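# Plug lamp into green-lit power strip, then unplug

## Task

Push the lamp's plug into an outlet on the power strip whose switch glows green, then withdraw it and leave the plug resting on the table, all without tipping the lamp over.

## Robot and tools

Robot: two six-joint arms, left_arm and right_arm, each ending in a parallel two-finger gripper with a wrist camera (cam_left_wrist, cam_right_wrist, both 896x504). Joint order per arm, everywhere: waist, shoulder, elbow, wrist pitch, wrist yaw, wrist roll. Stated ranges (rad): waist -2.618 to 3.054, shoulder 0.000 to 3.142, elbow 0.000 to 3.142, wrist pitch -1.571 to 1.571, wrist yaw -1.571 to 1.571, wrist roll -2.094 to 2.094; the true ends may differ by up to 0.059.

Frames: the scene frame has its origin at table-top height halfway between the nominal arm bases, +z up, +x out across the table, left_arm on the +y side (not tied to image left/right). Actual bases: left_arm at (-0.013, +0.317, +0.035) m, right_arm at (+0.046, -0.265, +0.017) m, each yawed slightly. Reported end_effector_position (m) and end_effector_quat_wxyz are in each arm's own base frame; the position is the point between the finger pads, just behind the tips. In the gripper frame the fingers point along +z and close along y. Reported hand poses can be off by a few cm. Wrist camera calibration (K, distortion, T_world_to_cam) is given in each arm's base frame and is approximate.

The 14-number row, used by execute_actions and move: numbers 1-6 are left_arm joint displacements, 7 is left_arm opening, 8-13 are right_arm displacements, 14 is right_arm opening. All lie in [-1, 1]. Displacements are offsets, not poses, measured from the arm's current Joint targets (shown in the last result), not from the previous row. Scale: 1.0 equals 2.224 rad for waist, shoulder and elbow, and 8.485 rad for the three wrist joints. Opening is absolute: +1 fully open (about 87 mm pad gap), +0.5 about 69 mm, 0 about 43 mm, -0.5 about 18 mm, -1 closed. Every row must set both grippers; to leave one unchanged resend its current command (0 means half-closed, not 'no change'). Sending all-zero displacements re-commands the present targets.

execute_actions(actions, cameras): actions is a list of actions; each action is a list of up to 15 rows, one per 1/30 s control step, and a short action repeats its final row for the remaining steps. Each action restarts its offsets from the targets current at its start, so the same row sent twice moves twice as far. An action that would push any joint more than 0.059 rad beyond its range is rejected for both arms; a malformed action, or a first action failing that check, rejects the whole call. An empty actions list returns the full state plus all camera images. cameras: list of names, ["all"], or [] (unknown names invalidate the call).

move(target, speed, blend, opening_speed, blocking, cameras): drives all joints of both arms in sync toward target, given as one row or a list of up to 15 rows; every row's displacements count from the same starting Joint targets. speed: rad/s for the joint with the longest travel, 0.01 to 12.57, default 0.5, one value or one per segment. blend: rad, corner rounding between list targets; 0 stops at each. opening_speed: rate of opening change per second on the -1..+1 scale, at least 0.2. blocking=false returns after about 0.5 s while motion continues. Paths take 0.5 to 10 s, ignore obstacles, and grippers sweep curves. The result adds a 'move:' line: done, off_target (resting more than 0.035 rad from target), moving, held, or fault, plus limits=held if steps were withheld. Neither done nor off_target tells you about contact.

wait(seconds 0 to 10, cameras): lets time pass holding commands; a running move continues. stop(cameras): brakes a running move. zoom_image(camera, region=[x0,y0,x1,y1] in pixels, at most 504 by 504): enlarges part of that wrist camera's newest image. read_manual(section="licences"): licence text only. finished_scene(scene=this scene's integer number): ends the scene irreversibly; only call once the plug is out and lying on the table.

Motion limits: each joint target can lead its measured angle by at most 0.339 rad (big three) or 2.2 rad (wrists), and targets putting the gripper over 200 mm from where it is get scaled back, so large moves may need several actions. Friction and gravity can leave joints short; tiny turns may not happen.

Result lines: Joint positions (rad) and Joint velocities (rad/s) per arm, six joints then gripper reading 0 closed to 1 open; 'within noise' means still. Joint targets are the base for your next offsets. Tool commands lists current gripper commands. grip_measured reads the gripper on the -1..+1 command scale (about 1 mm error). To grip, command roughly 0.04 below the reading at first contact; less below grips softer. Joint torques (N m, including arm weight, offset and noisy; joints 1-3 wrap at ±28). Step readings list joint angles during actions. 'joint sent to its limit' and 'joint command not followed' flag clamped or clearance-altered targets. Motor temperatures: MOTOR HOT at 75 °C; at 90 °C that arm folds and idles for the scene; at 100 °C it goes limp. Holding loads, stretched poses and pushing into unreachable poses heat motors.

Avoid: knocking the lamp over, dropping or releasing moving parts, anything leaving the table, fast impacts or hard pressing on fixed or heavy things, the arms touching or one gripper closing on the other, strain on the wrist camera cables, and arm fault stops. To relieve a push, command targets back past the measured positions. Loose objects may occasionally get nudged by outside disturbances.

Each tool is called after "Call:" by a JSON object that holds its "method" and its "body".

## Session

Call:
{"method": "execute_actions", "body": {"actions": []}}

Scene clock: 0.00 s.
left_arm: end_effector_position=(+0.2697, +0.0254, +0.2339) grip_measured=+1.000 end_effector_quat_wxyz=(+0.592, -0.022, +0.806, -0.010) | right_arm: end_effector_position=(+0.3888, -0.0448, +0.2109) grip_measured=+0.973 end_effector_quat_wxyz=(+0.468, +0.177, +0.866, -0.005)
Joint positions: left_arm=[0.219 0.635 0.712 -0.388 0.199 0.019 1] | right_arm=[-0.099 1.327 1.149 -0.422 0.094 0.254 0.986]
Joint velocities: within noise
Joint torques (N m): no reading
Motor temperatures (°C): left_arm=[23 25 39 26 25 24 21] | right_arm=[22 28 30 25 24 25 25]
Heat: left arm: 39 °C; right arm: 30 °C.
Joint targets: left_arm=[0.219 0.635 0.723 -0.381 0.199 0.019] | right_arm=[-0.099 1.326 1.152 -0.439 0.094 0.255]
Tool commands: left_gripper/opening=+1.0 right_gripper/opening=+1.0

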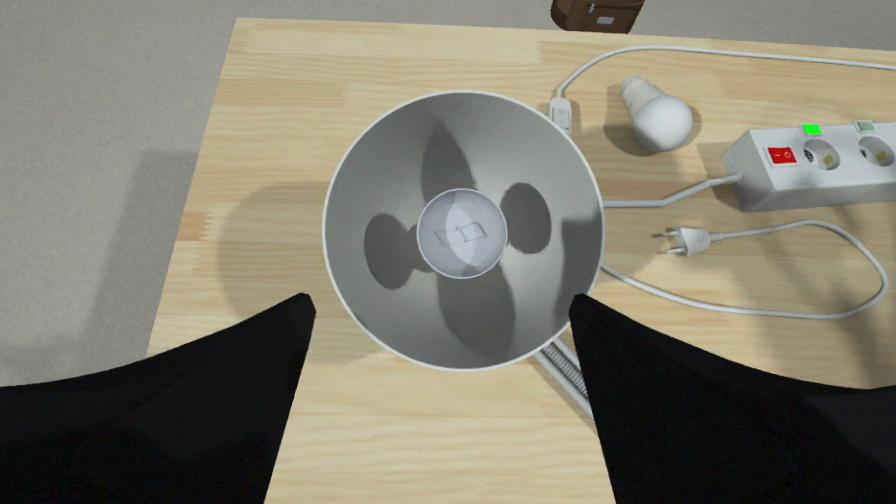

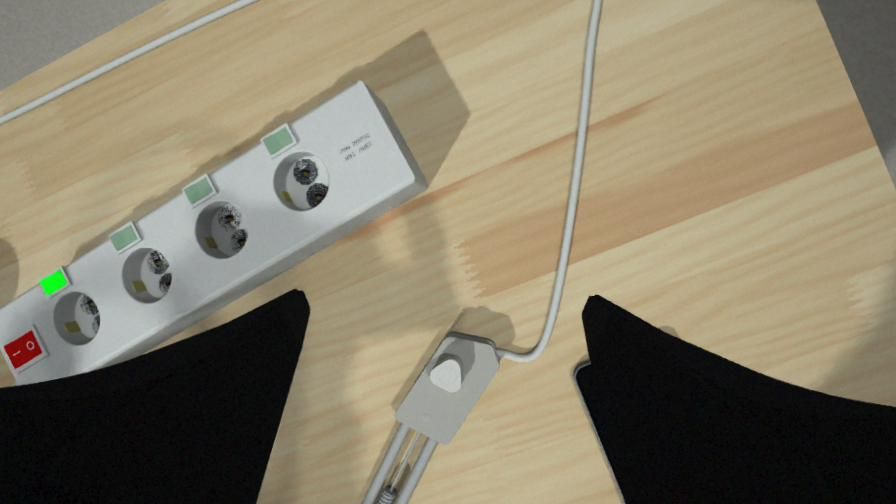

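Call:
{"method": "move", "body": {"target": [0,0,0,0,0,0,1,0,-0.12,0,0,-0.08,0,1], "cameras": ["all"]}}

Call:
{"method": "move", "body": {"target": [0,0,0,-0.05,0.08,0,1,0,0,0,0.05,0,0,1], "cameras": ["all"]}}

Scene clock: 210.20 s.
left_arm: end_effector_position=(+0.2697, +0.0254, +0.2339) grip_measured=+1.000 end_effector_quat_wxyz=(+0.592, -0.022, +0.806, -0.010) | right_arm: end_effector_position=(+0.3302, +0.0707, +0.3154) grip_measured=+0.973 end_effector_quat_wxyz=(+0.536, -0.022, +0.799, +0.270)
Joint positions: left_arm=[0.219 0.635 0.712 -0.388 0.199 0.019 1] | right_arm=[-0.099 1.063 1.149 -0.422 -0.567 0.254 0.986]
Joint torques (N m): left_arm=[0.08 0.16 6.58 1.72 -0.09 -0.02] | right_arm=[0.01 -2.8 6.6 2.11 -0.24 0.05]
Motor temperatures (°C): left_arm=[23 23 42 36 24 23 21] | right_arm=[22 32 37 31 23 24 25]
Heat: left arm: 42 °C; right arm: 37 °C.
Joint targets: left_arm=[0.219 0.635 0.723 -0.381 0.199 0.019] | right_arm=[-0.099 1.059 1.152 -0.439 -0.585 0.255]
move: done
camera_calibration:
cam_right_wrist: T_world_to_cam=[[0.339672, -0.849149, -0.404437, 0.074847], [-0.918577, -0.207112, -0.336632, 0.443525], [0.202087, 0.485851, -0.850359, 0.310571], [0, 0, 0, 1]] pos_world=[0.319226, 0.00452433, 0.443672]

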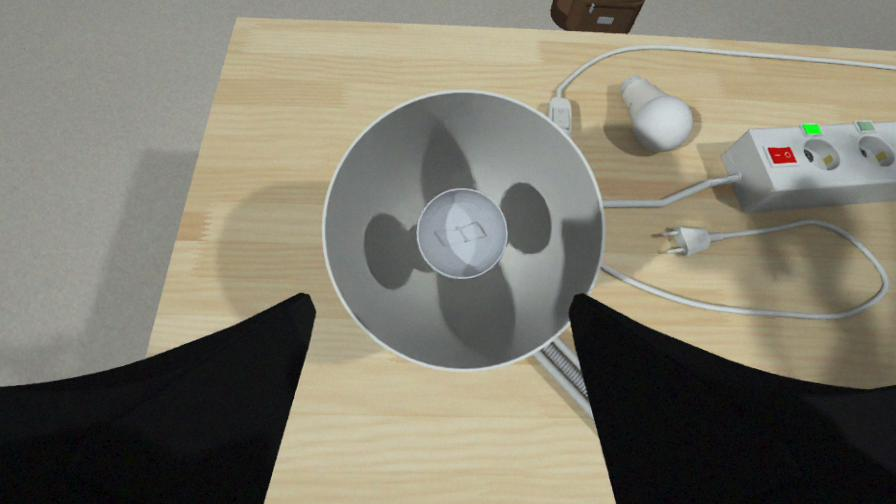

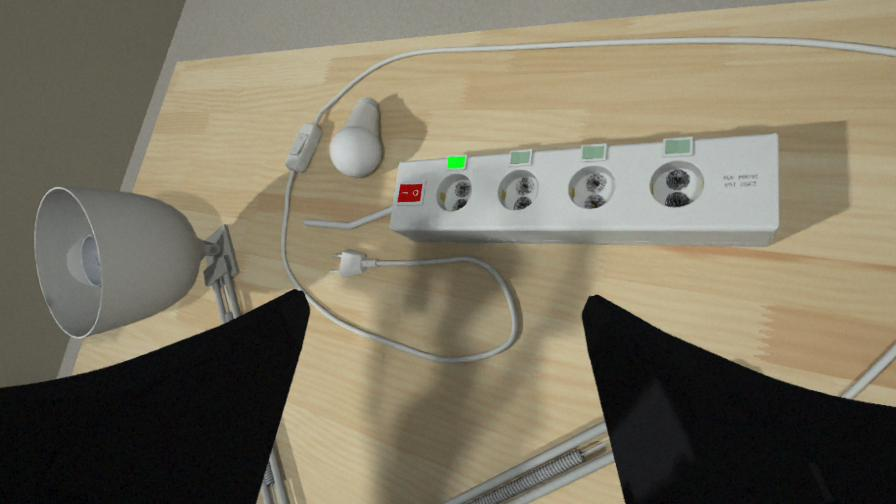

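Scene clock: 212.33 s.
left_arm: end_effector_position=(+0.1859, -0.0948, +0.1928) grip_measured=+1.000 end_effector_quat_wxyz=(+0.416, +0.089, +0.841, -0.334) | right_arm: end_effector_position=(+0.3574, +0.0681, +0.3971) grip_measured=+0.973 end_effector_quat_wxyz=(+0.681, -0.084, +0.685, +0.246)
Joint positions: left_arm=[0.219 0.635 0.712 -0.801 0.864 0.019 1] | right_arm=[-0.099 1.063 1.149 -0.028 -0.567 0.254 0.986]
Joint torques (N m): left_arm=[0.17 0.76 6.26 1.28 0.35 0.04] | right_arm=[-0.06 -2.71 6.61 2.44 -0.12 0.06]
Heat: left arm: 42 °C; right arm: 37 °C.
Joint targets: left_arm=[0.219 0.635 0.723 -0.805 0.877 0.019] | right_arm=[-0.099 1.059 1.152 -0.015 -0.585 0.255]
move: done
camera_calibration:
cam_left_wrist: T_world_to_cam=[[-0.405517, -0.79012, 0.459638, -0.0861416], [-0.913665, 0.365649, -0.177531, 0.264416], [-0.0277953, -0.491947, -0.870182, 0.27126], [0, 0, 0, 1]] pos_world=[0.214196, -0.0313005, 0.322581]
cam_right_wrist: T_world_to_cam=[[0.462266, -0.861184, -0.211357, -0.0232612], [-0.721742, -0.22693, -0.653905, 0.552476], [0.515169, 0.454823, -0.726455, 0.216877], [0, 0, 0, 1]] pos_world=[0.297769, 0.00670035, 0.513902]

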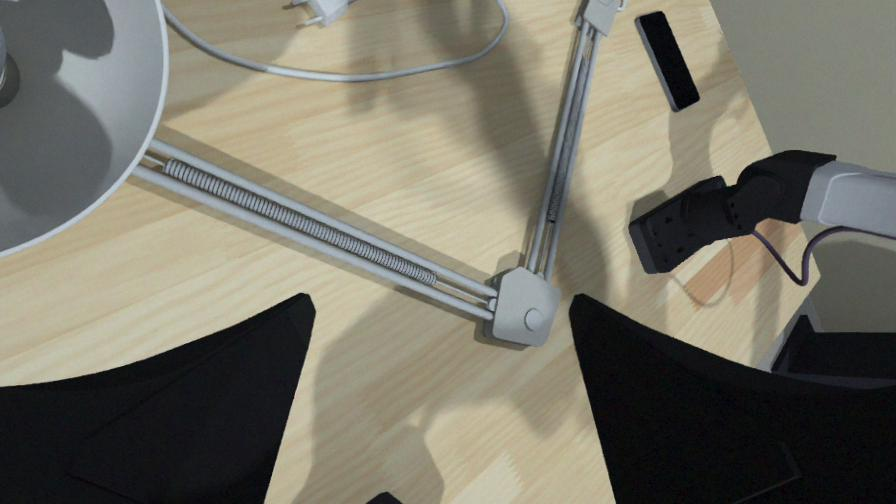

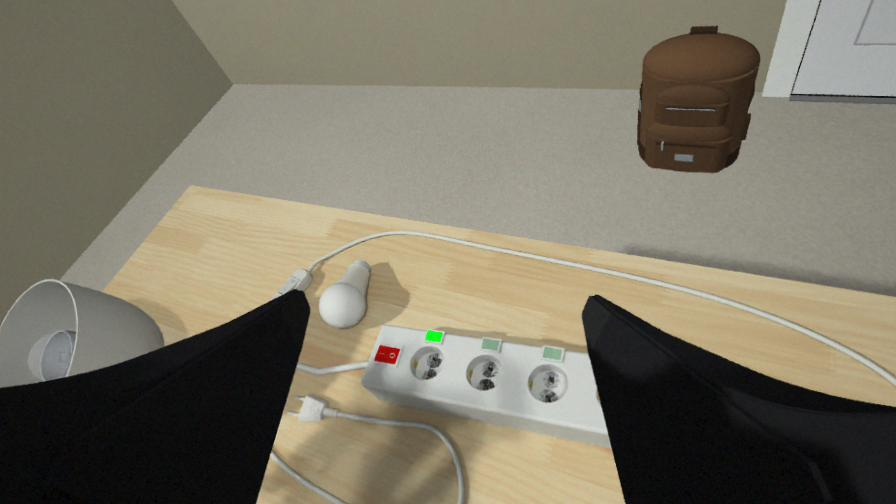

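Call:
{"method": "move", "body": {"target": [[-0.0985,0.389,0.318,0.0595,-0.0444,0.0449,1,-0.12,0,0,0,0,0,1],[-0.2815,0.389,0.318,0.0595,-0.0682,0.1162,1,-0.12,0,0,0,0,0,1],[-0.2815,0.7887,0.638,-0.0395,-0.0682,0.1162,1,-0.12,0,0,0,0,0,1]], "speed": 1.0, "blend": [0.1,0.1,0], "cameras": ["all"]}}

Scene clock: 251.93 s.
left_arm: end_effector_position=(+0.4369, -0.2079, +0.0319) grip_measured=+1.000 end_effector_quat_wxyz=(+0.119, +0.643, +0.747, -0.119) | right_arm: end_effector_position=(+0.3628, -0.0260, +0.3972) grip_measured=+0.973 end_effector_quat_wxyz=(+0.707, +0.004, +0.690, +0.156)
Joint positions: left_arm=[-0.407 2.393 2.117 -1.134 0.298 0.991 1] | right_arm=[-0.36 1.063 1.149 -0.028 -0.57 0.254 0.986]
Joint torques (N m): left_arm=[0.16 -13.89 6.94 0.36 0.14 0.14] | right_arm=[-0.61 -2.71 6.6 2.43 -0.09 0.06]
Heat: left arm: 42 °C; right arm: 37 °C.
Joint targets: left_arm=[-0.407 2.389 2.142 -1.141 0.299 1.006] | right_arm=[-0.366 1.059 1.152 -0.015 -0.585 0.255]
move: done
camera_calibration:
cam_left_wrist: T_world_to_cam=[[-0.988762, -0.147744, -0.022822, 0.404007], [-0.140537, 0.86655, 0.478894, 0.251968], [-0.0509776, 0.47672, -0.877576, 0.294351], [0, 0, 0, 1]] pos_world=[0.449883, -0.298976, 0.146869]
cam_right_wrist: T_world_to_cam=[[0.227153, -0.950715, -0.211052, -0.0238981], [-0.755573, -0.0353196, -0.654112, 0.552458], [0.614419, 0.308048, -0.726357, 0.217077], [0, 0, 0, 1]] pos_world=[0.289474, -0.070078, 0.514002]

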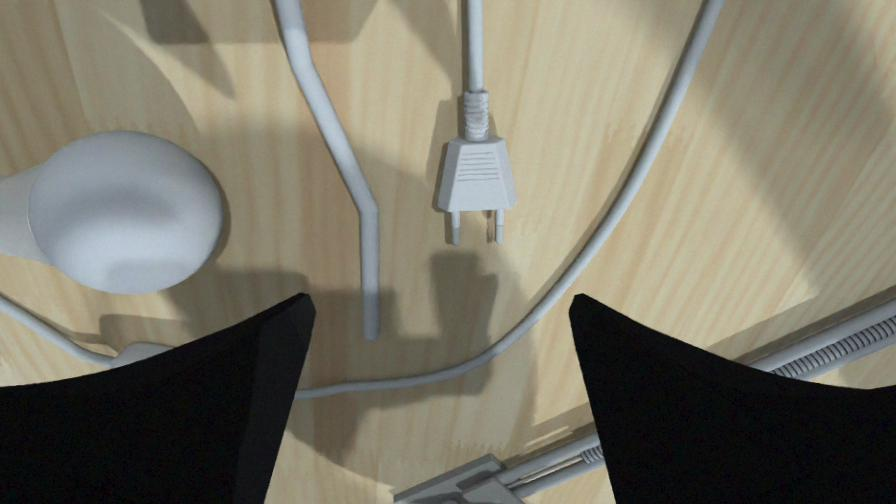

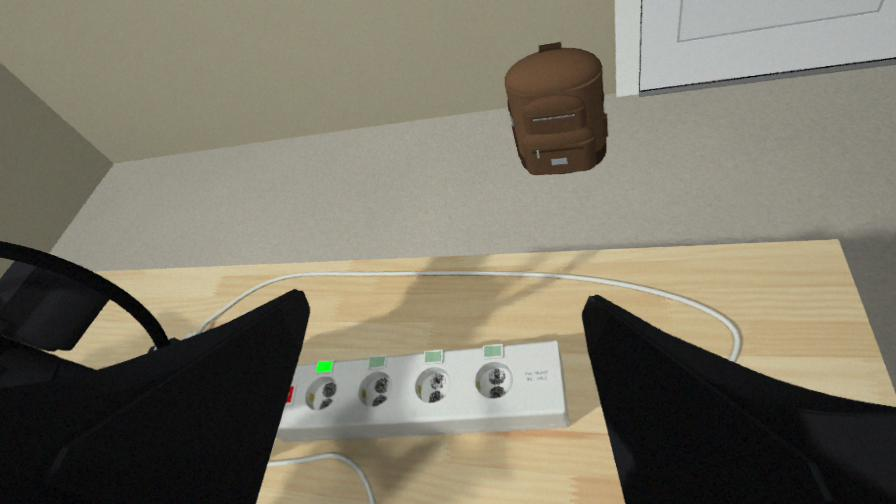

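Call:
{"method": "move", "body": {"target": [-0.0283,0.0209,-0.058,0.0292,-0.0026,-0.013,0.1,0,0,0,0,0,0,1], "cameras": ["cam_left_wrist"]}}

Scene clock: 282.40 s.
left_arm: end_effector_position=(+0.4425, -0.2436, -0.0080) grip_measured=+0.100 end_effector_quat_wxyz=(+0.149, +0.636, +0.750, -0.109) | right_arm: end_effector_position=(+0.3628, -0.0260, +0.3972) grip_measured=+0.973 end_effector_quat_wxyz=(+0.707, +0.004, +0.690, +0.156)
Joint positions: left_arm=[-0.47 2.43 2.017 -0.911 0.279 0.902 0.55] | right_arm=[-0.36 1.063 1.149 -0.028 -0.57 0.254 0.986]
Joint torques (N m): left_arm=[0.02 -13.38 5 0.75 0.1 -0.04] | right_arm=[-0.62 -2.69 6.61 2.42 -0.09 0.06]
Motor temperatures (°C): left_arm=[23 32 43 30 24 23 21] | right_arm=[22 29 37 36 23 24 25]
Heat: left arm: 43 °C; right arm: 37 °C.
Joint targets: left_arm=[-0.470 2.435 2.013 -0.893 0.276 0.895] | right_arm=[-0.366 1.059 1.152 -0.015 -0.585 0.255]
move: done
camera_calibration:
cam_left_wrist: T_world_to_cam=[[-0.982293, -0.172786, -0.0724284, 0.39403], [-0.186814, 0.874045, 0.448493, 0.324813], [-0.0141876, 0.454083, -0.890847, 0.254688], [0, 0, 0, 1]] pos_world=[0.451346, -0.331468, 0.10975]
Images, in order (width x height): cam_left_wrist 896x504.

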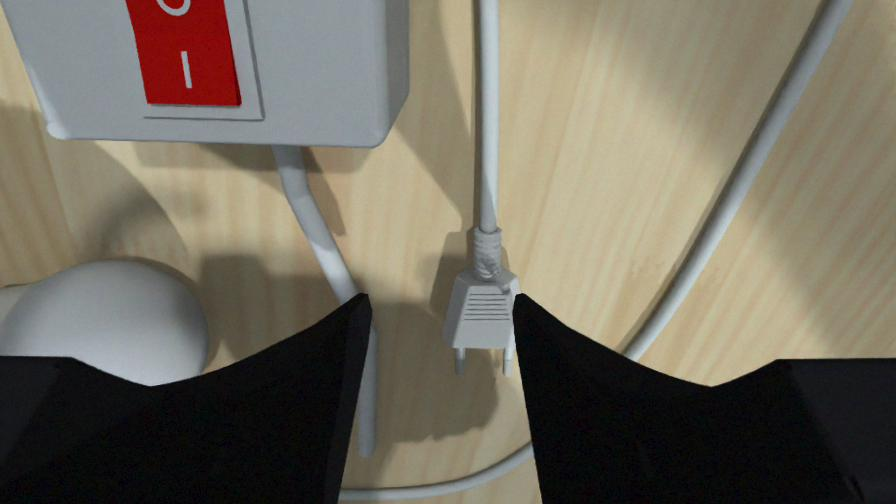

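Call:
{"method": "move", "body": {"target": [0,-0.0211,-0.062,0.0107,0,0,0.1,0,0,0,0,0,0,1], "speed": 0.25, "cameras": ["cam_left_wrist"]}}

Scene clock: 295.43 s.
left_arm: end_effector_position=(+0.4325, -0.2385, -0.0267) grip_measured=+0.100 end_effector_quat_wxyz=(+0.146, +0.634, +0.751, -0.109) | right_arm: end_effector_position=(+0.3628, -0.0260, +0.3972) grip_measured=+0.973 end_effector_quat_wxyz=(+0.707, +0.004, +0.690, +0.156)
Joint positions: left_arm=[-0.47 2.404 1.895 -0.82 0.279 0.899 0.55] | right_arm=[-0.36 1.063 1.149 -0.028 -0.57 0.254 0.986]
Joint torques (N m): left_arm=[0.09 -14.93 3.79 0.78 0.14 0.02] | right_arm=[-0.54 -2.78 6.52 2.42 -0.1 0.06]
Heat: left arm: 43 °C; right arm: 37 °C.
Joint targets: left_arm=[-0.470 2.388 1.875 -0.802 0.277 0.895] | right_arm=[-0.366 1.059 1.152 -0.015 -0.585 0.255]
move: done
camera_calibration:
cam_left_wrist: T_world_to_cam=[[-0.982033, -0.1763, -0.067305, 0.382833], [-0.187551, 0.872354, 0.451467, 0.326904], [-0.0208797, 0.455979, -0.889746, 0.239026], [0, 0, 0, 1]] pos_world=[0.442256, -0.326674, 0.0908526]
Images, in order (width x height): cam_left_wrist 896x504.

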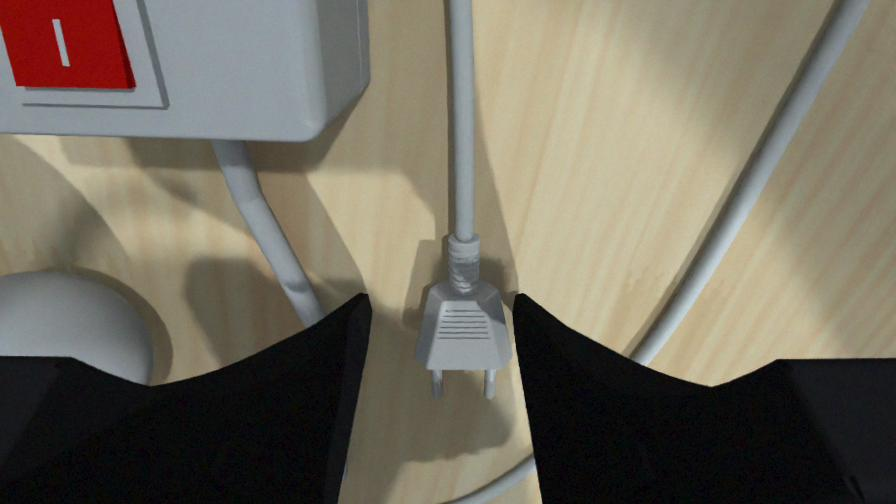

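Call:
{"method": "move", "body": {"target": [0,0,0,0,0,0,-0.7,0,0,0,0,0,0,1], "opening_speed": 0.8, "cameras": ["cam_left_wrist"]}}

Scene clock: 300.33 s.
left_arm: end_effector_position=(+0.4306, -0.2392, -0.0269) grip_measured=-0.312 end_effector_quat_wxyz=(+0.144, +0.632, +0.753, -0.114) | right_arm: end_effector_position=(+0.3628, -0.0260, +0.3972) grip_measured=+0.973 end_effector_quat_wxyz=(+0.707, +0.004, +0.690, +0.156)
Joint positions: left_arm=[-0.47 2.404 1.893 -0.823 0.287 0.893 0.344] | right_arm=[-0.36 1.063 1.149 -0.028 -0.57 0.254 0.986]
Joint torques (N m): left_arm=[-0.12 -15.05 3.63 0.83 0 0.06] | right_arm=[-0.58 -2.78 6.63 2.42 -0.09 0.07]
Heat: left arm: 42 °C; right arm: 37 °C.
Joint targets: left_arm=[-0.470 2.388 1.875 -0.802 0.277 0.895] | right_arm=[-0.366 1.059 1.152 -0.015 -0.585 0.255]
move: done
camera_calibration:
cam_left_wrist: T_world_to_cam=[[-0.98205, -0.17961, -0.0575951, 0.380308], [-0.186178, 0.874086, 0.448677, 0.326953], [-0.0302439, 0.451347, -0.891836, 0.241926], [0, 0, 0, 1]] pos_world=[0.44167, -0.32667, 0.0909656]
Images, in order (width x height): cam_left_wrist 896x504.

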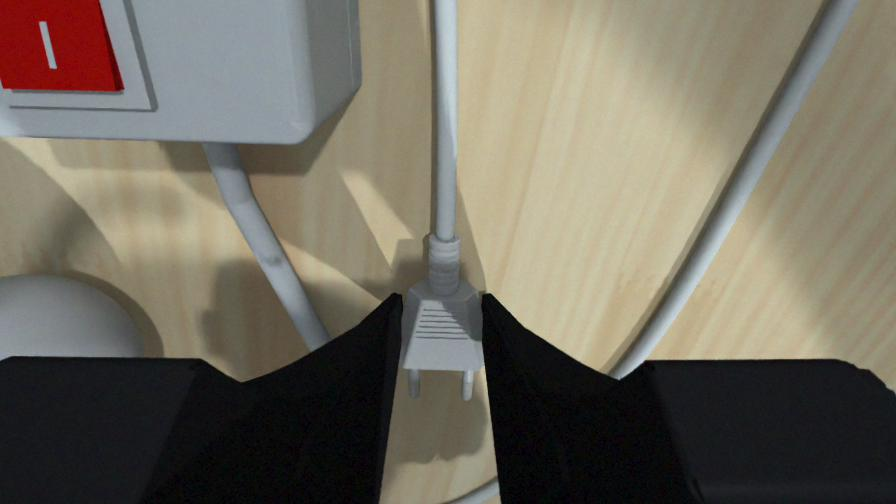

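Call:
{"method": "move", "body": {"target": [[-0.0416,-0.1291,-0.1564,0.0053,-0.0025,-0.0109,-0.7,0,0,0,0,0,0,1],[-0.0416,-0.1097,-0.1829,0.0173,-0.0025,-0.0109,-0.7,0,0,0,0,0,0,1]], "speed": [0.4,0.2], "cameras": ["cam_left_wrist"]}}

Scene clock: 319.20 s.
left_arm: end_effector_position=(+0.3493, -0.2356, -0.0195) grip_measured=-0.312 end_effector_quat_wxyz=(+0.128, +0.633, +0.755, -0.111) | right_arm: end_effector_position=(+0.3628, -0.0260, +0.3972) grip_measured=+0.973 end_effector_quat_wxyz=(+0.707, +0.004, +0.690, +0.156)
Joint positions: left_arm=[-0.557 2.14 1.475 -0.677 0.256 0.809 0.344] | right_arm=[-0.36 1.063 1.149 -0.028 -0.57 0.254 0.986]
Joint torques (N m): left_arm=[-0.35 -11.12 4.44 0.73 0.12 -0.02] | right_arm=[-0.57 -2.71 6.58 2.43 -0.11 0.05]
Motor temperatures (°C): left_arm=[23 38 41 29 23 23 22] | right_arm=[22 29 37 36 23 24 24]
Heat: left arm: 41 °C; right arm: 37 °C.
Joint targets: left_arm=[-0.563 2.144 1.468 -0.655 0.255 0.802] | right_arm=[-0.366 1.059 1.152 -0.015 -0.585 0.255]
move: done
camera_calibration:
cam_left_wrist: T_world_to_cam=[[-0.983433, -0.176542, -0.041151, 0.303157], [-0.174742, 0.862848, 0.474297, 0.299304], [-0.0482263, 0.47363, -0.879402, 0.256242], [0, 0, 0, 1]] pos_world=[0.362793, -0.326098, 0.0958559]
Images, in order (width x height): cam_left_wrist 896x504.

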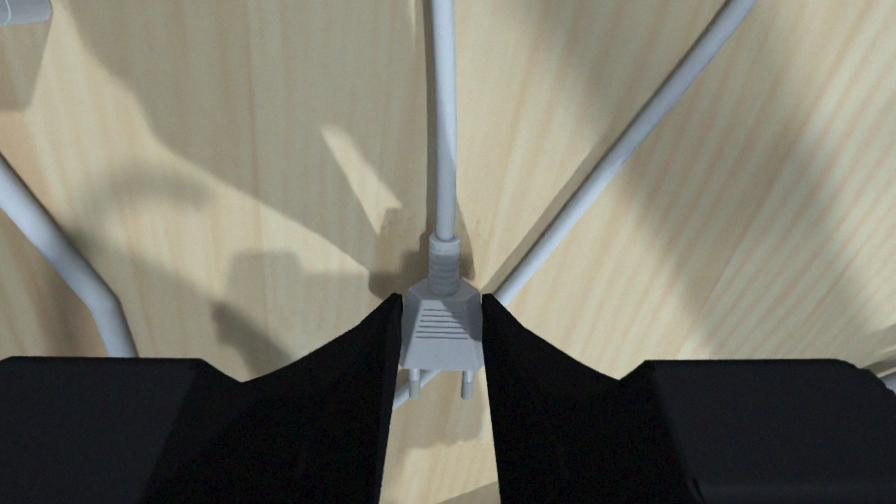

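Call:
{"method": "move", "body": {"target": [[0,-0.0194,0.0266,-0.0121,0,0,-0.7,0,0,0,0,0,0,1],[-0.0288,-0.0789,-0.067,-0.0012,-0.0017,-0.0075,-0.7,0,0,0,0,0,0,1],[-0.0288,-0.0564,-0.0935,0.0116,-0.0017,-0.0075,-0.7,0,0,0,0,0,0,1]], "speed": [0.3,0.4,0.2], "blend": [0.03,0,0], "cameras": ["cam_left_wrist"]}}

Scene clock: 341.37 s.
left_arm: end_effector_position=(+0.3048, -0.2363, -0.0195) grip_measured=-0.312 end_effector_quat_wxyz=(+0.131, +0.634, +0.754, -0.111) | right_arm: end_effector_position=(+0.3628, -0.0260, +0.3972) grip_measured=+0.973 end_effector_quat_wxyz=(+0.707, +0.004, +0.690, +0.156)
Joint positions: left_arm=[-0.623 2.008 1.267 -0.58 0.24 0.746 0.344] | right_arm=[-0.36 1.063 1.149 -0.028 -0.57 0.254 0.986]
Joint torques (N m): left_arm=[-0.25 -9.02 4.38 0.88 0.11 -0.09] | right_arm=[-0.57 -2.77 6.61 2.42 -0.09 0.05]
Heat: left arm: 40 °C; right arm: 37 °C.
Joint targets: left_arm=[-0.627 2.019 1.261 -0.557 0.241 0.739] | right_arm=[-0.366 1.059 1.152 -0.015 -0.585 0.255]
move: done
camera_calibration:
cam_left_wrist: T_world_to_cam=[[-0.983567, -0.174778, -0.0452614, 0.259556], [-0.175275, 0.864248, 0.471544, 0.292478], [-0.0432985, 0.471728, -0.88068, 0.252444], [0, 0, 0, 1]] pos_world=[0.317485, -0.326494, 0.0961546]
Images, in order (width x height): cam_left_wrist 896x504.

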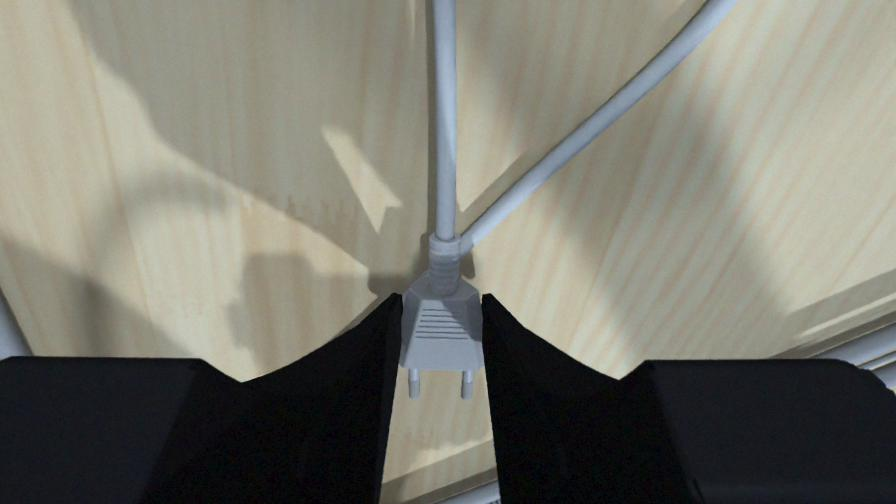

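Call:
{"method": "move", "body": {"target": [[0,0,0,0,0,0,0.1,0,0,0,0,0,0,1],[0,-0.036,0.0427,-0.021,0,0,0.1,0,0,0,0,0,0,1],[-0.0666,0.1554,0.3307,-0.0963,-0.0427,-0.0151,0.1,0,0,0,0,0,0,1]], "opening_speed": 1.5, "cameras": ["all"]}}

Scene clock: 376.33 s.
left_arm: end_effector_position=(+0.3028, -0.2341, +0.0284) grip_measured=+0.100 end_effector_quat_wxyz=(-0.082, +0.641, +0.761, +0.060) | right_arm: end_effector_position=(+0.3628, -0.0260, +0.3972) grip_measured=+0.973 end_effector_quat_wxyz=(+0.707, +0.004, +0.690, +0.156)
Joint positions: left_arm=[-0.771 2.354 1.971 -1.361 -0.109 0.621 0.55] | right_arm=[-0.36 1.063 1.149 -0.028 -0.57 0.254 0.986]
Joint torques (N m): left_arm=[-0.05 -11.59 6.64 -0.16 -0.23 -0.02] | right_arm=[-0.58 -2.74 6.63 2.43 -0.11 0.07]
Heat: left arm: 40 °C; right arm: 38 °C.
Joint targets: left_arm=[-0.775 2.365 1.996 -1.374 -0.121 0.611] | right_arm=[-0.366 1.059 1.152 -0.015 -0.585 0.255]
move: done
camera_calibration:
cam_left_wrist: T_world_to_cam=[[-0.988295, -0.149766, -0.0290511, 0.267011], [-0.100649, 0.496986, 0.861902, 0.148014], [-0.114645, 0.854737, -0.506243, 0.39413], [0, 0, 0, 1]] pos_world=[0.323968, -0.370449, 0.0797085]
cam_right_wrist: T_world_to_cam=[[0.227153, -0.950715, -0.211052, -0.0238981], [-0.755573, -0.0353196, -0.654112, 0.552458], [0.614419, 0.308048, -0.726357, 0.217077], [0, 0, 0, 1]] pos_world=[0.289474, -0.070078, 0.514002]

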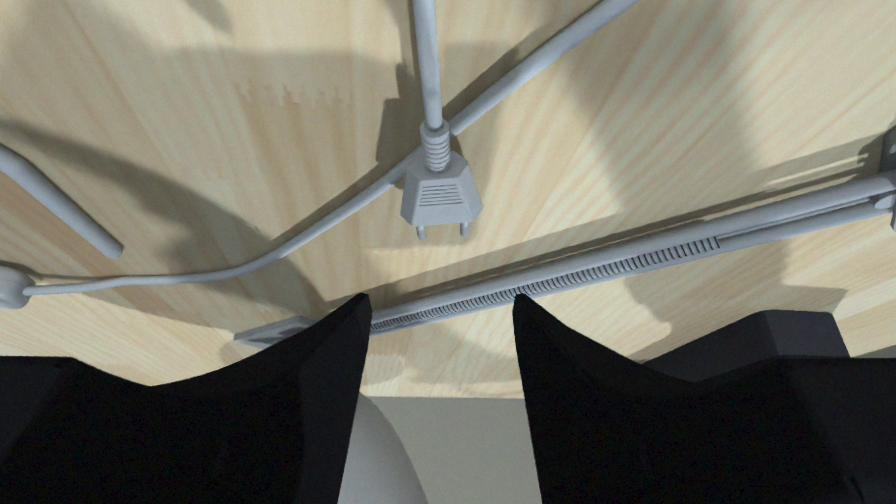

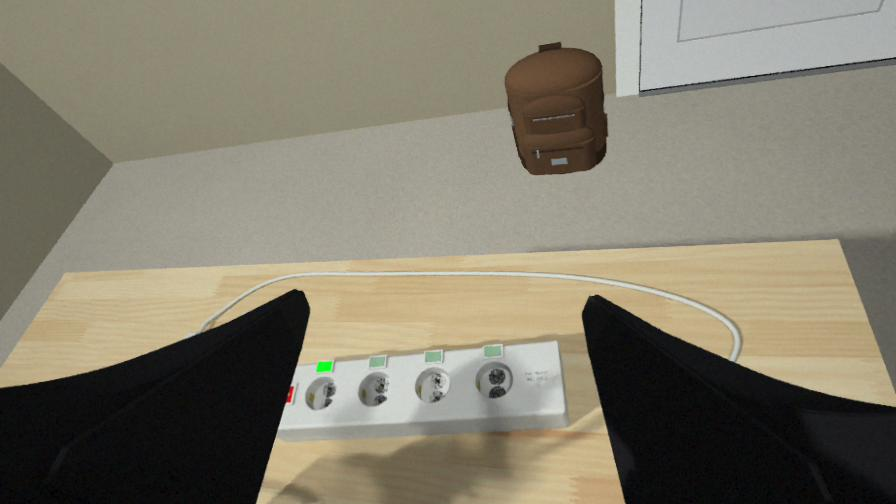

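Call:
{"method": "move", "body": {"target": [[-0.0008,0.0273,-0.0382,0.0173,0,0,0.1,0,0,0,0,0,0,1],[-0.0008,0.0273,-0.0382,0.0173,0,0,-0.8,0,0,0,0,0,0,1]], "opening_speed": 0.8, "speed": 0.3, "cameras": ["cam_left_wrist"]}}

Scene clock: 389.43 s.
left_arm: end_effector_position=(+0.3079, -0.2355, -0.0131) grip_measured=-0.798 end_effector_quat_wxyz=(-0.083, +0.640, +0.760, +0.068) | right_arm: end_effector_position=(+0.3628, -0.0260, +0.3972) grip_measured=+0.973 end_effector_quat_wxyz=(+0.707, +0.004, +0.690, +0.156)
Joint positions: left_arm=[-0.771 2.419 1.915 -1.244 -0.124 0.618 0.101] | right_arm=[-0.36 1.063 1.149 -0.028 -0.57 0.254 0.986]
Joint torques (N m): left_arm=[-0.31 -12.52 4.44 0.06 -0.06 -0.08] | right_arm=[-0.62 -2.69 6.58 2.42 -0.09 0.06]
Heat: left arm: 40 °C; right arm: 38 °C.
Joint targets: left_arm=[-0.777 2.425 1.911 -1.227 -0.122 0.611] | right_arm=[-0.366 1.059 1.152 -0.015 -0.585 0.255]
move: done
camera_calibration:
cam_left_wrist: T_world_to_cam=[[-0.98803, -0.149313, -0.0387709, 0.270517], [-0.107332, 0.484851, 0.867986, 0.184245], [-0.110804, 0.861757, -0.495073, 0.375531], [0, 0, 0, 1]] pos_world=[0.328665, -0.372556, 0.036481]
Images, in order (width x height): cam_left_wrist 896x504.

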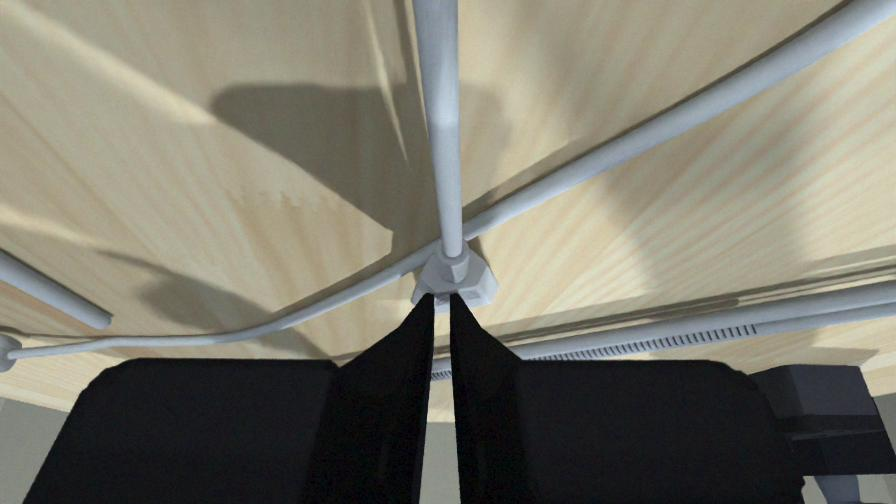

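Call:
{"method": "move", "body": {"target": [[0,0,0,0,0,0,0.1,0,0,0,0,0,0,1],[0,0.0067,-0.009,0.004,0,0,0.1,0,0,0,0,0,0,1],[0,0.0067,-0.009,0.004,0,0,-0.8,0,0,0,0,0,0,1]], "opening_speed": 0.8, "speed": 0.2, "cameras": ["cam_left_wrist"]}}

Scene clock: 400.27 s.
left_arm: end_effector_position=(+0.3100, -0.2374, -0.0229) grip_measured=-0.333 end_effector_quat_wxyz=(-0.077, +0.640, +0.761, +0.068) | right_arm: end_effector_position=(+0.3628, -0.0260, +0.3972) grip_measured=+0.973 end_effector_quat_wxyz=(+0.707, +0.004, +0.690, +0.156)
Joint positions: left_arm=[-0.771 2.429 1.897 -1.203 -0.124 0.618 0.333] | right_arm=[-0.36 1.063 1.149 -0.028 -0.57 0.254 0.986]
Joint torques (N m): left_arm=[-0.34 -12.03 4.46 -0.03 -0.09 -0.03] | right_arm=[-0.59 -2.7 6.64 2.42 -0.08 0.05]
Heat: left arm: 40 °C; right arm: 38 °C.
Joint targets: left_arm=[-0.777 2.440 1.891 -1.193 -0.122 0.611] | right_arm=[-0.366 1.059 1.152 -0.015 -0.585 0.255]
move: done
camera_calibration:
cam_left_wrist: T_world_to_cam=[[-0.987639, -0.149558, -0.0469121, 0.271548], [-0.115541, 0.492408, 0.862661, 0.198201], [-0.105918, 0.857418, -0.503602, 0.369794], [0, 0, 0, 1]] pos_world=[0.33026, -0.374052, 0.0279875]
Images, in order (width x height): cam_left_wrist 896x504.

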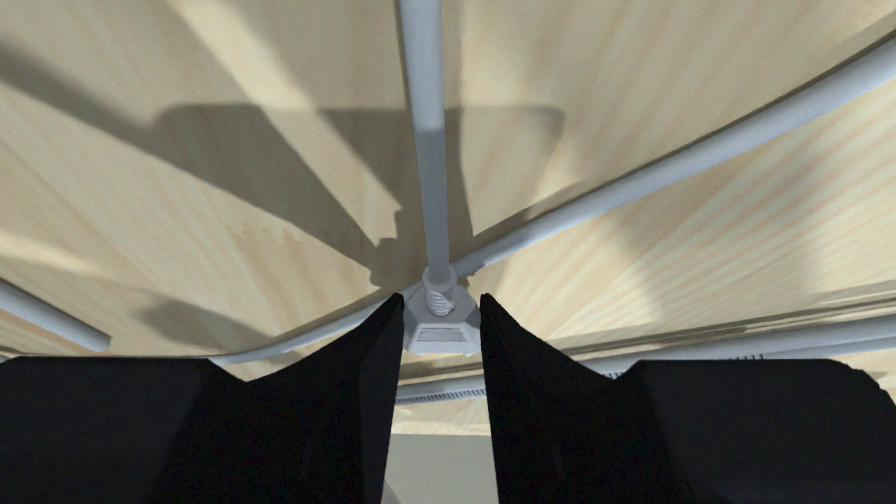

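Call:
{"method": "move", "body": {"target": [[0,-0.0337,0.0472,-0.0213,0,0,-0.8,0,0,0,0,0,0,1],[0.1246,-0.1304,-0.0409,0.0522,0.0733,-0.0107,-0.8,0,0,0,0,0,0,1],[0.229,-0.0838,-0.1061,0.1568,0.1422,-0.0232,-0.8,0,0,0,0,0,0,1]], "blend": [0.03,0.1,0], "cameras": ["all"]}}

Scene clock: 435.93 s.
left_arm: end_effector_position=(+0.4990, -0.2889, +0.1210) grip_measured=-0.333 end_effector_quat_wxyz=(+0.476, +0.494, +0.606, -0.403) | right_arm: end_effector_position=(+0.3628, -0.0260, +0.3972) grip_measured=+0.973 end_effector_quat_wxyz=(+0.707, +0.004, +0.690, +0.156)
Joint positions: left_arm=[-0.269 2.244 1.661 0.101 1.068 0.412 0.333] | right_arm=[-0.36 1.063 1.149 -0.028 -0.57 0.254 0.986]
Joint torques (N m): left_arm=[0.25 -12.05 5.2 1.68 0.29 0.07] | right_arm=[-0.55 -2.74 6.6 2.42 -0.1 0.05]
Heat: left arm: 42 °C; right arm: 38 °C.
Joint targets: left_arm=[-0.267 2.254 1.655 0.137 1.085 0.414] | right_arm=[-0.366 1.059 1.152 -0.015 -0.585 0.255]
move: off_target (left_arm); left_arm: the wrist pitch is farthest, 0.037 rad from its target
camera_calibration:
cam_left_wrist: T_world_to_cam=[[-0.973743, -0.227611, -0.0042209, 0.422714], [-0.196743, 0.850725, -0.487401, 0.428641], [0.114529, -0.473773, -0.873168, 0.0566039], [0, 0, 0, 1]] pos_world=[0.489464, -0.241624, 0.260129]
cam_right_wrist: T_world_to_cam=[[0.227153, -0.950715, -0.211052, -0.0238981], [-0.755573, -0.0353196, -0.654112, 0.552458], [0.614419, 0.308048, -0.726357, 0.217077], [0, 0, 0, 1]] pos_world=[0.289474, -0.070078, 0.514002]

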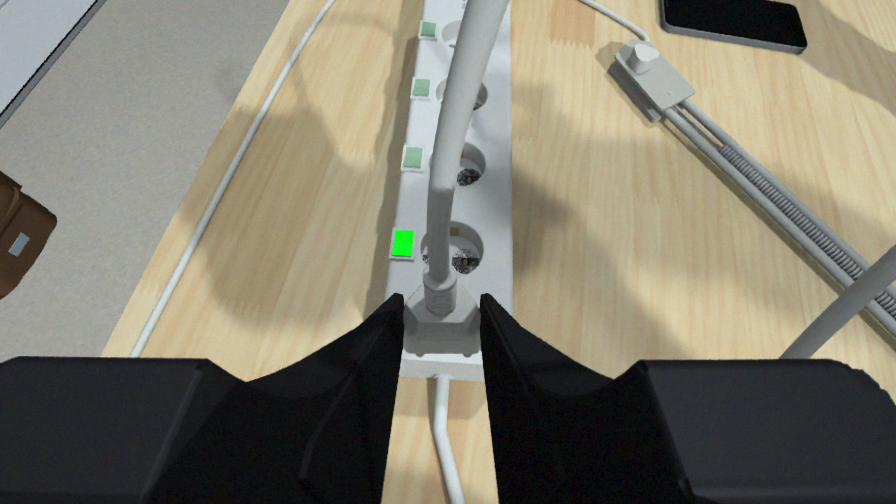

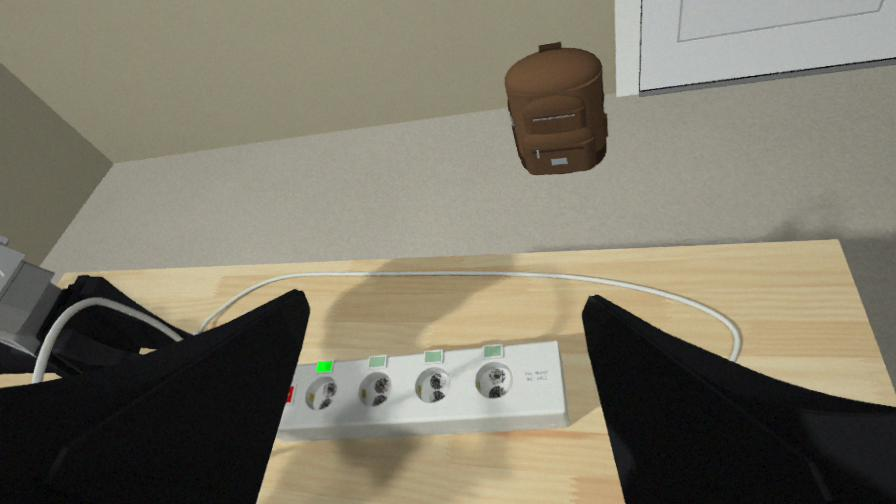

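Call:
{"method": "move", "body": {"target": [-0.071,0.1027,0.138,-0.0137,-0.0215,0.0013,-0.8,0,0,0,0,0,0,1], "speed": 0.3, "cameras": ["all"]}}

Call:
{"method": "zoom_image", "body": {"camera": "cam_left_wrist", "region": [330, 200, 554, 380]}}

Call:
{"method": "zoom_image", "body": {"camera": "cam_right_wrist", "region": [200, 260, 424, 440]}}

Scene clock: 485.53 s.
left_arm: end_effector_position=(+0.5096, -0.3702, +0.0698) grip_measured=-0.333 end_effector_quat_wxyz=(+0.443, +0.515, +0.627, -0.382) | right_arm: end_effector_position=(+0.3628, -0.0260, +0.3972) grip_measured=+0.973 end_effector_quat_wxyz=(+0.707, +0.004, +0.690, +0.156)
Joint positions: left_arm=[-0.424 2.473 1.932 0.006 0.904 0.412 0.333] | right_arm=[-0.36 1.063 1.149 -0.028 -0.57 0.254 0.986]
Joint torques (N m): left_arm=[0.08 -13.63 8.28 1.47 0.14 0.15] | right_arm=[-0.55 -2.78 6.61 2.43 -0.11 0.06]
Motor temperatures (°C): left_arm=[23 44 38 32 23 23 23] | right_arm=[22 28 38 39 23 24 24]
Heat: left arm: 44 °C; right arm: 39 °C.
Joint targets: left_arm=[-0.425 2.482 1.962 0.021 0.903 0.425] | right_arm=[-0.366 1.059 1.152 -0.015 -0.585 0.255]
move: done
camera_calibration:
cam_left_wrist: T_world_to_cam=[[-0.976375, -0.216071, -0.00249519, 0.41984], [-0.196906, 0.89441, -0.401569, 0.485159], [0.0889991, -0.391591, -0.915825, 0.0185625], [0, 0, 0, 1]] pos_world=[0.503799, -0.335947, 0.212873]
cam_right_wrist: T_world_to_cam=[[0.227153, -0.950715, -0.211052, -0.0238981], [-0.755573, -0.0353196, -0.654112, 0.552458], [0.614419, 0.308048, -0.726357, 0.217077], [0, 0, 0, 1]] pos_world=[0.289474, -0.070078, 0.514002]

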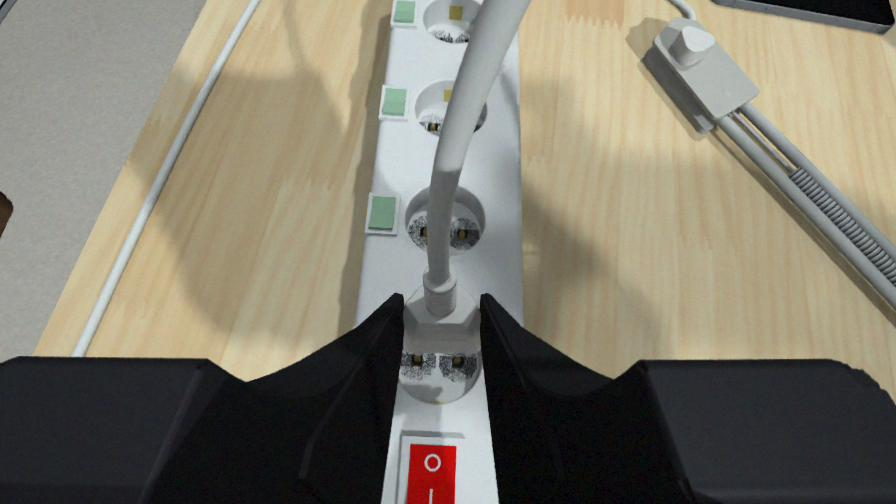

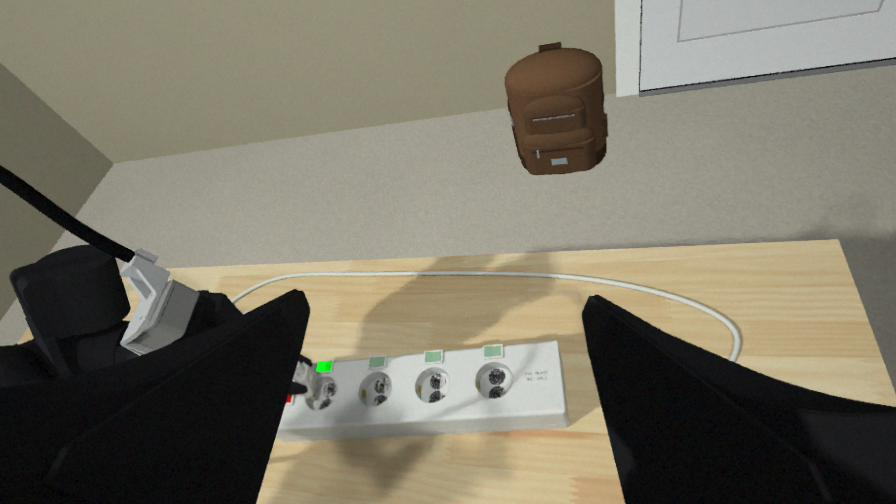

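Scaled by 2.250.

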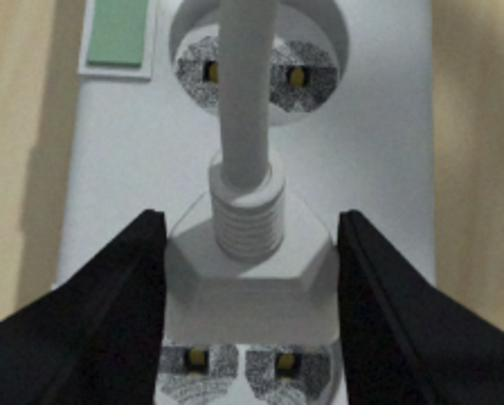

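Scaled by 2.250.

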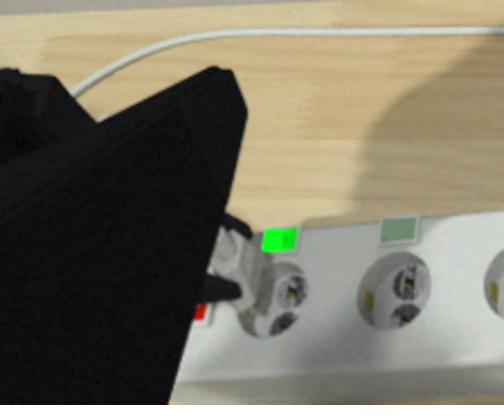

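Call:
{"method": "move", "body": {"target": [0.0022,0.0139,-0.0072,0.0055,0.0006,0,-0.8,0,0,0,0,0,0,1], "speed": 0.1, "cameras": ["cam_left_wrist"]}}

Call:
{"method": "zoom_image", "body": {"camera": "cam_left_wrist", "region": [330, 240, 554, 420]}}

Scene clock: 508.13 s.
left_arm: end_effector_position=(+0.5112, -0.3708, +0.0549) grip_measured=-0.333 end_effector_quat_wxyz=(+0.440, +0.514, +0.629, -0.383) | right_arm: end_effector_position=(+0.3628, -0.0260, +0.3972) grip_measured=+0.973 end_effector_quat_wxyz=(+0.707, +0.004, +0.690, +0.156)
Joint positions: left_arm=[-0.424 2.504 1.932 0.03 0.904 0.412 0.333] | right_arm=[-0.36 1.063 1.149 -0.028 -0.57 0.254 0.986]
Joint torques (N m): left_arm=[0.44 -13.93 6.8 1.69 0.26 0.16] | right_arm=[-0.58 -2.74 6.57 2.42 -0.1 0.07]
Heat: left arm: 47 °C; right arm: 39 °C.
Joint targets: left_arm=[-0.420 2.513 1.946 0.068 0.908 0.425] | right_arm=[-0.366 1.059 1.152 -0.015 -0.585 0.255]
move: off_target (left_arm); left_arm: the wrist pitch is farthest, 0.038 rad from its target
camera_calibration:
cam_left_wrist: T_world_to_cam=[[-0.976292, -0.216438, 0.00287871, 0.420686], [-0.199708, 0.895539, -0.397651, 0.481704], [0.0834888, -0.388798, -0.917532, 0.00843606], [0, 0, 0, 1]] pos_world=[0.506209, -0.337052, 0.198079]
Images, in order (width x height): cam_left_wrist 896x504.

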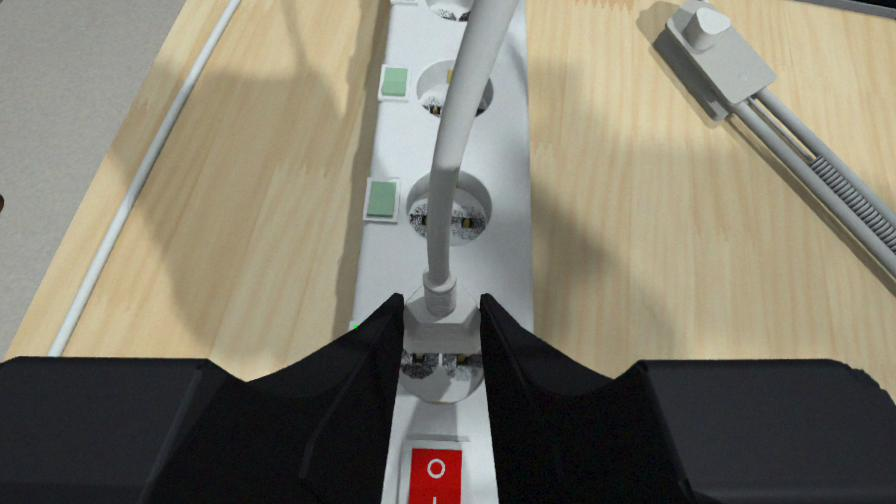

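Scaled by 2.250.

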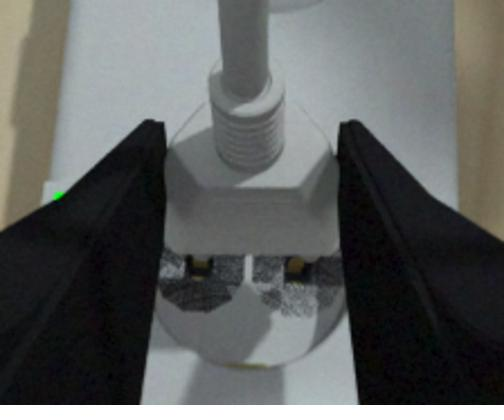

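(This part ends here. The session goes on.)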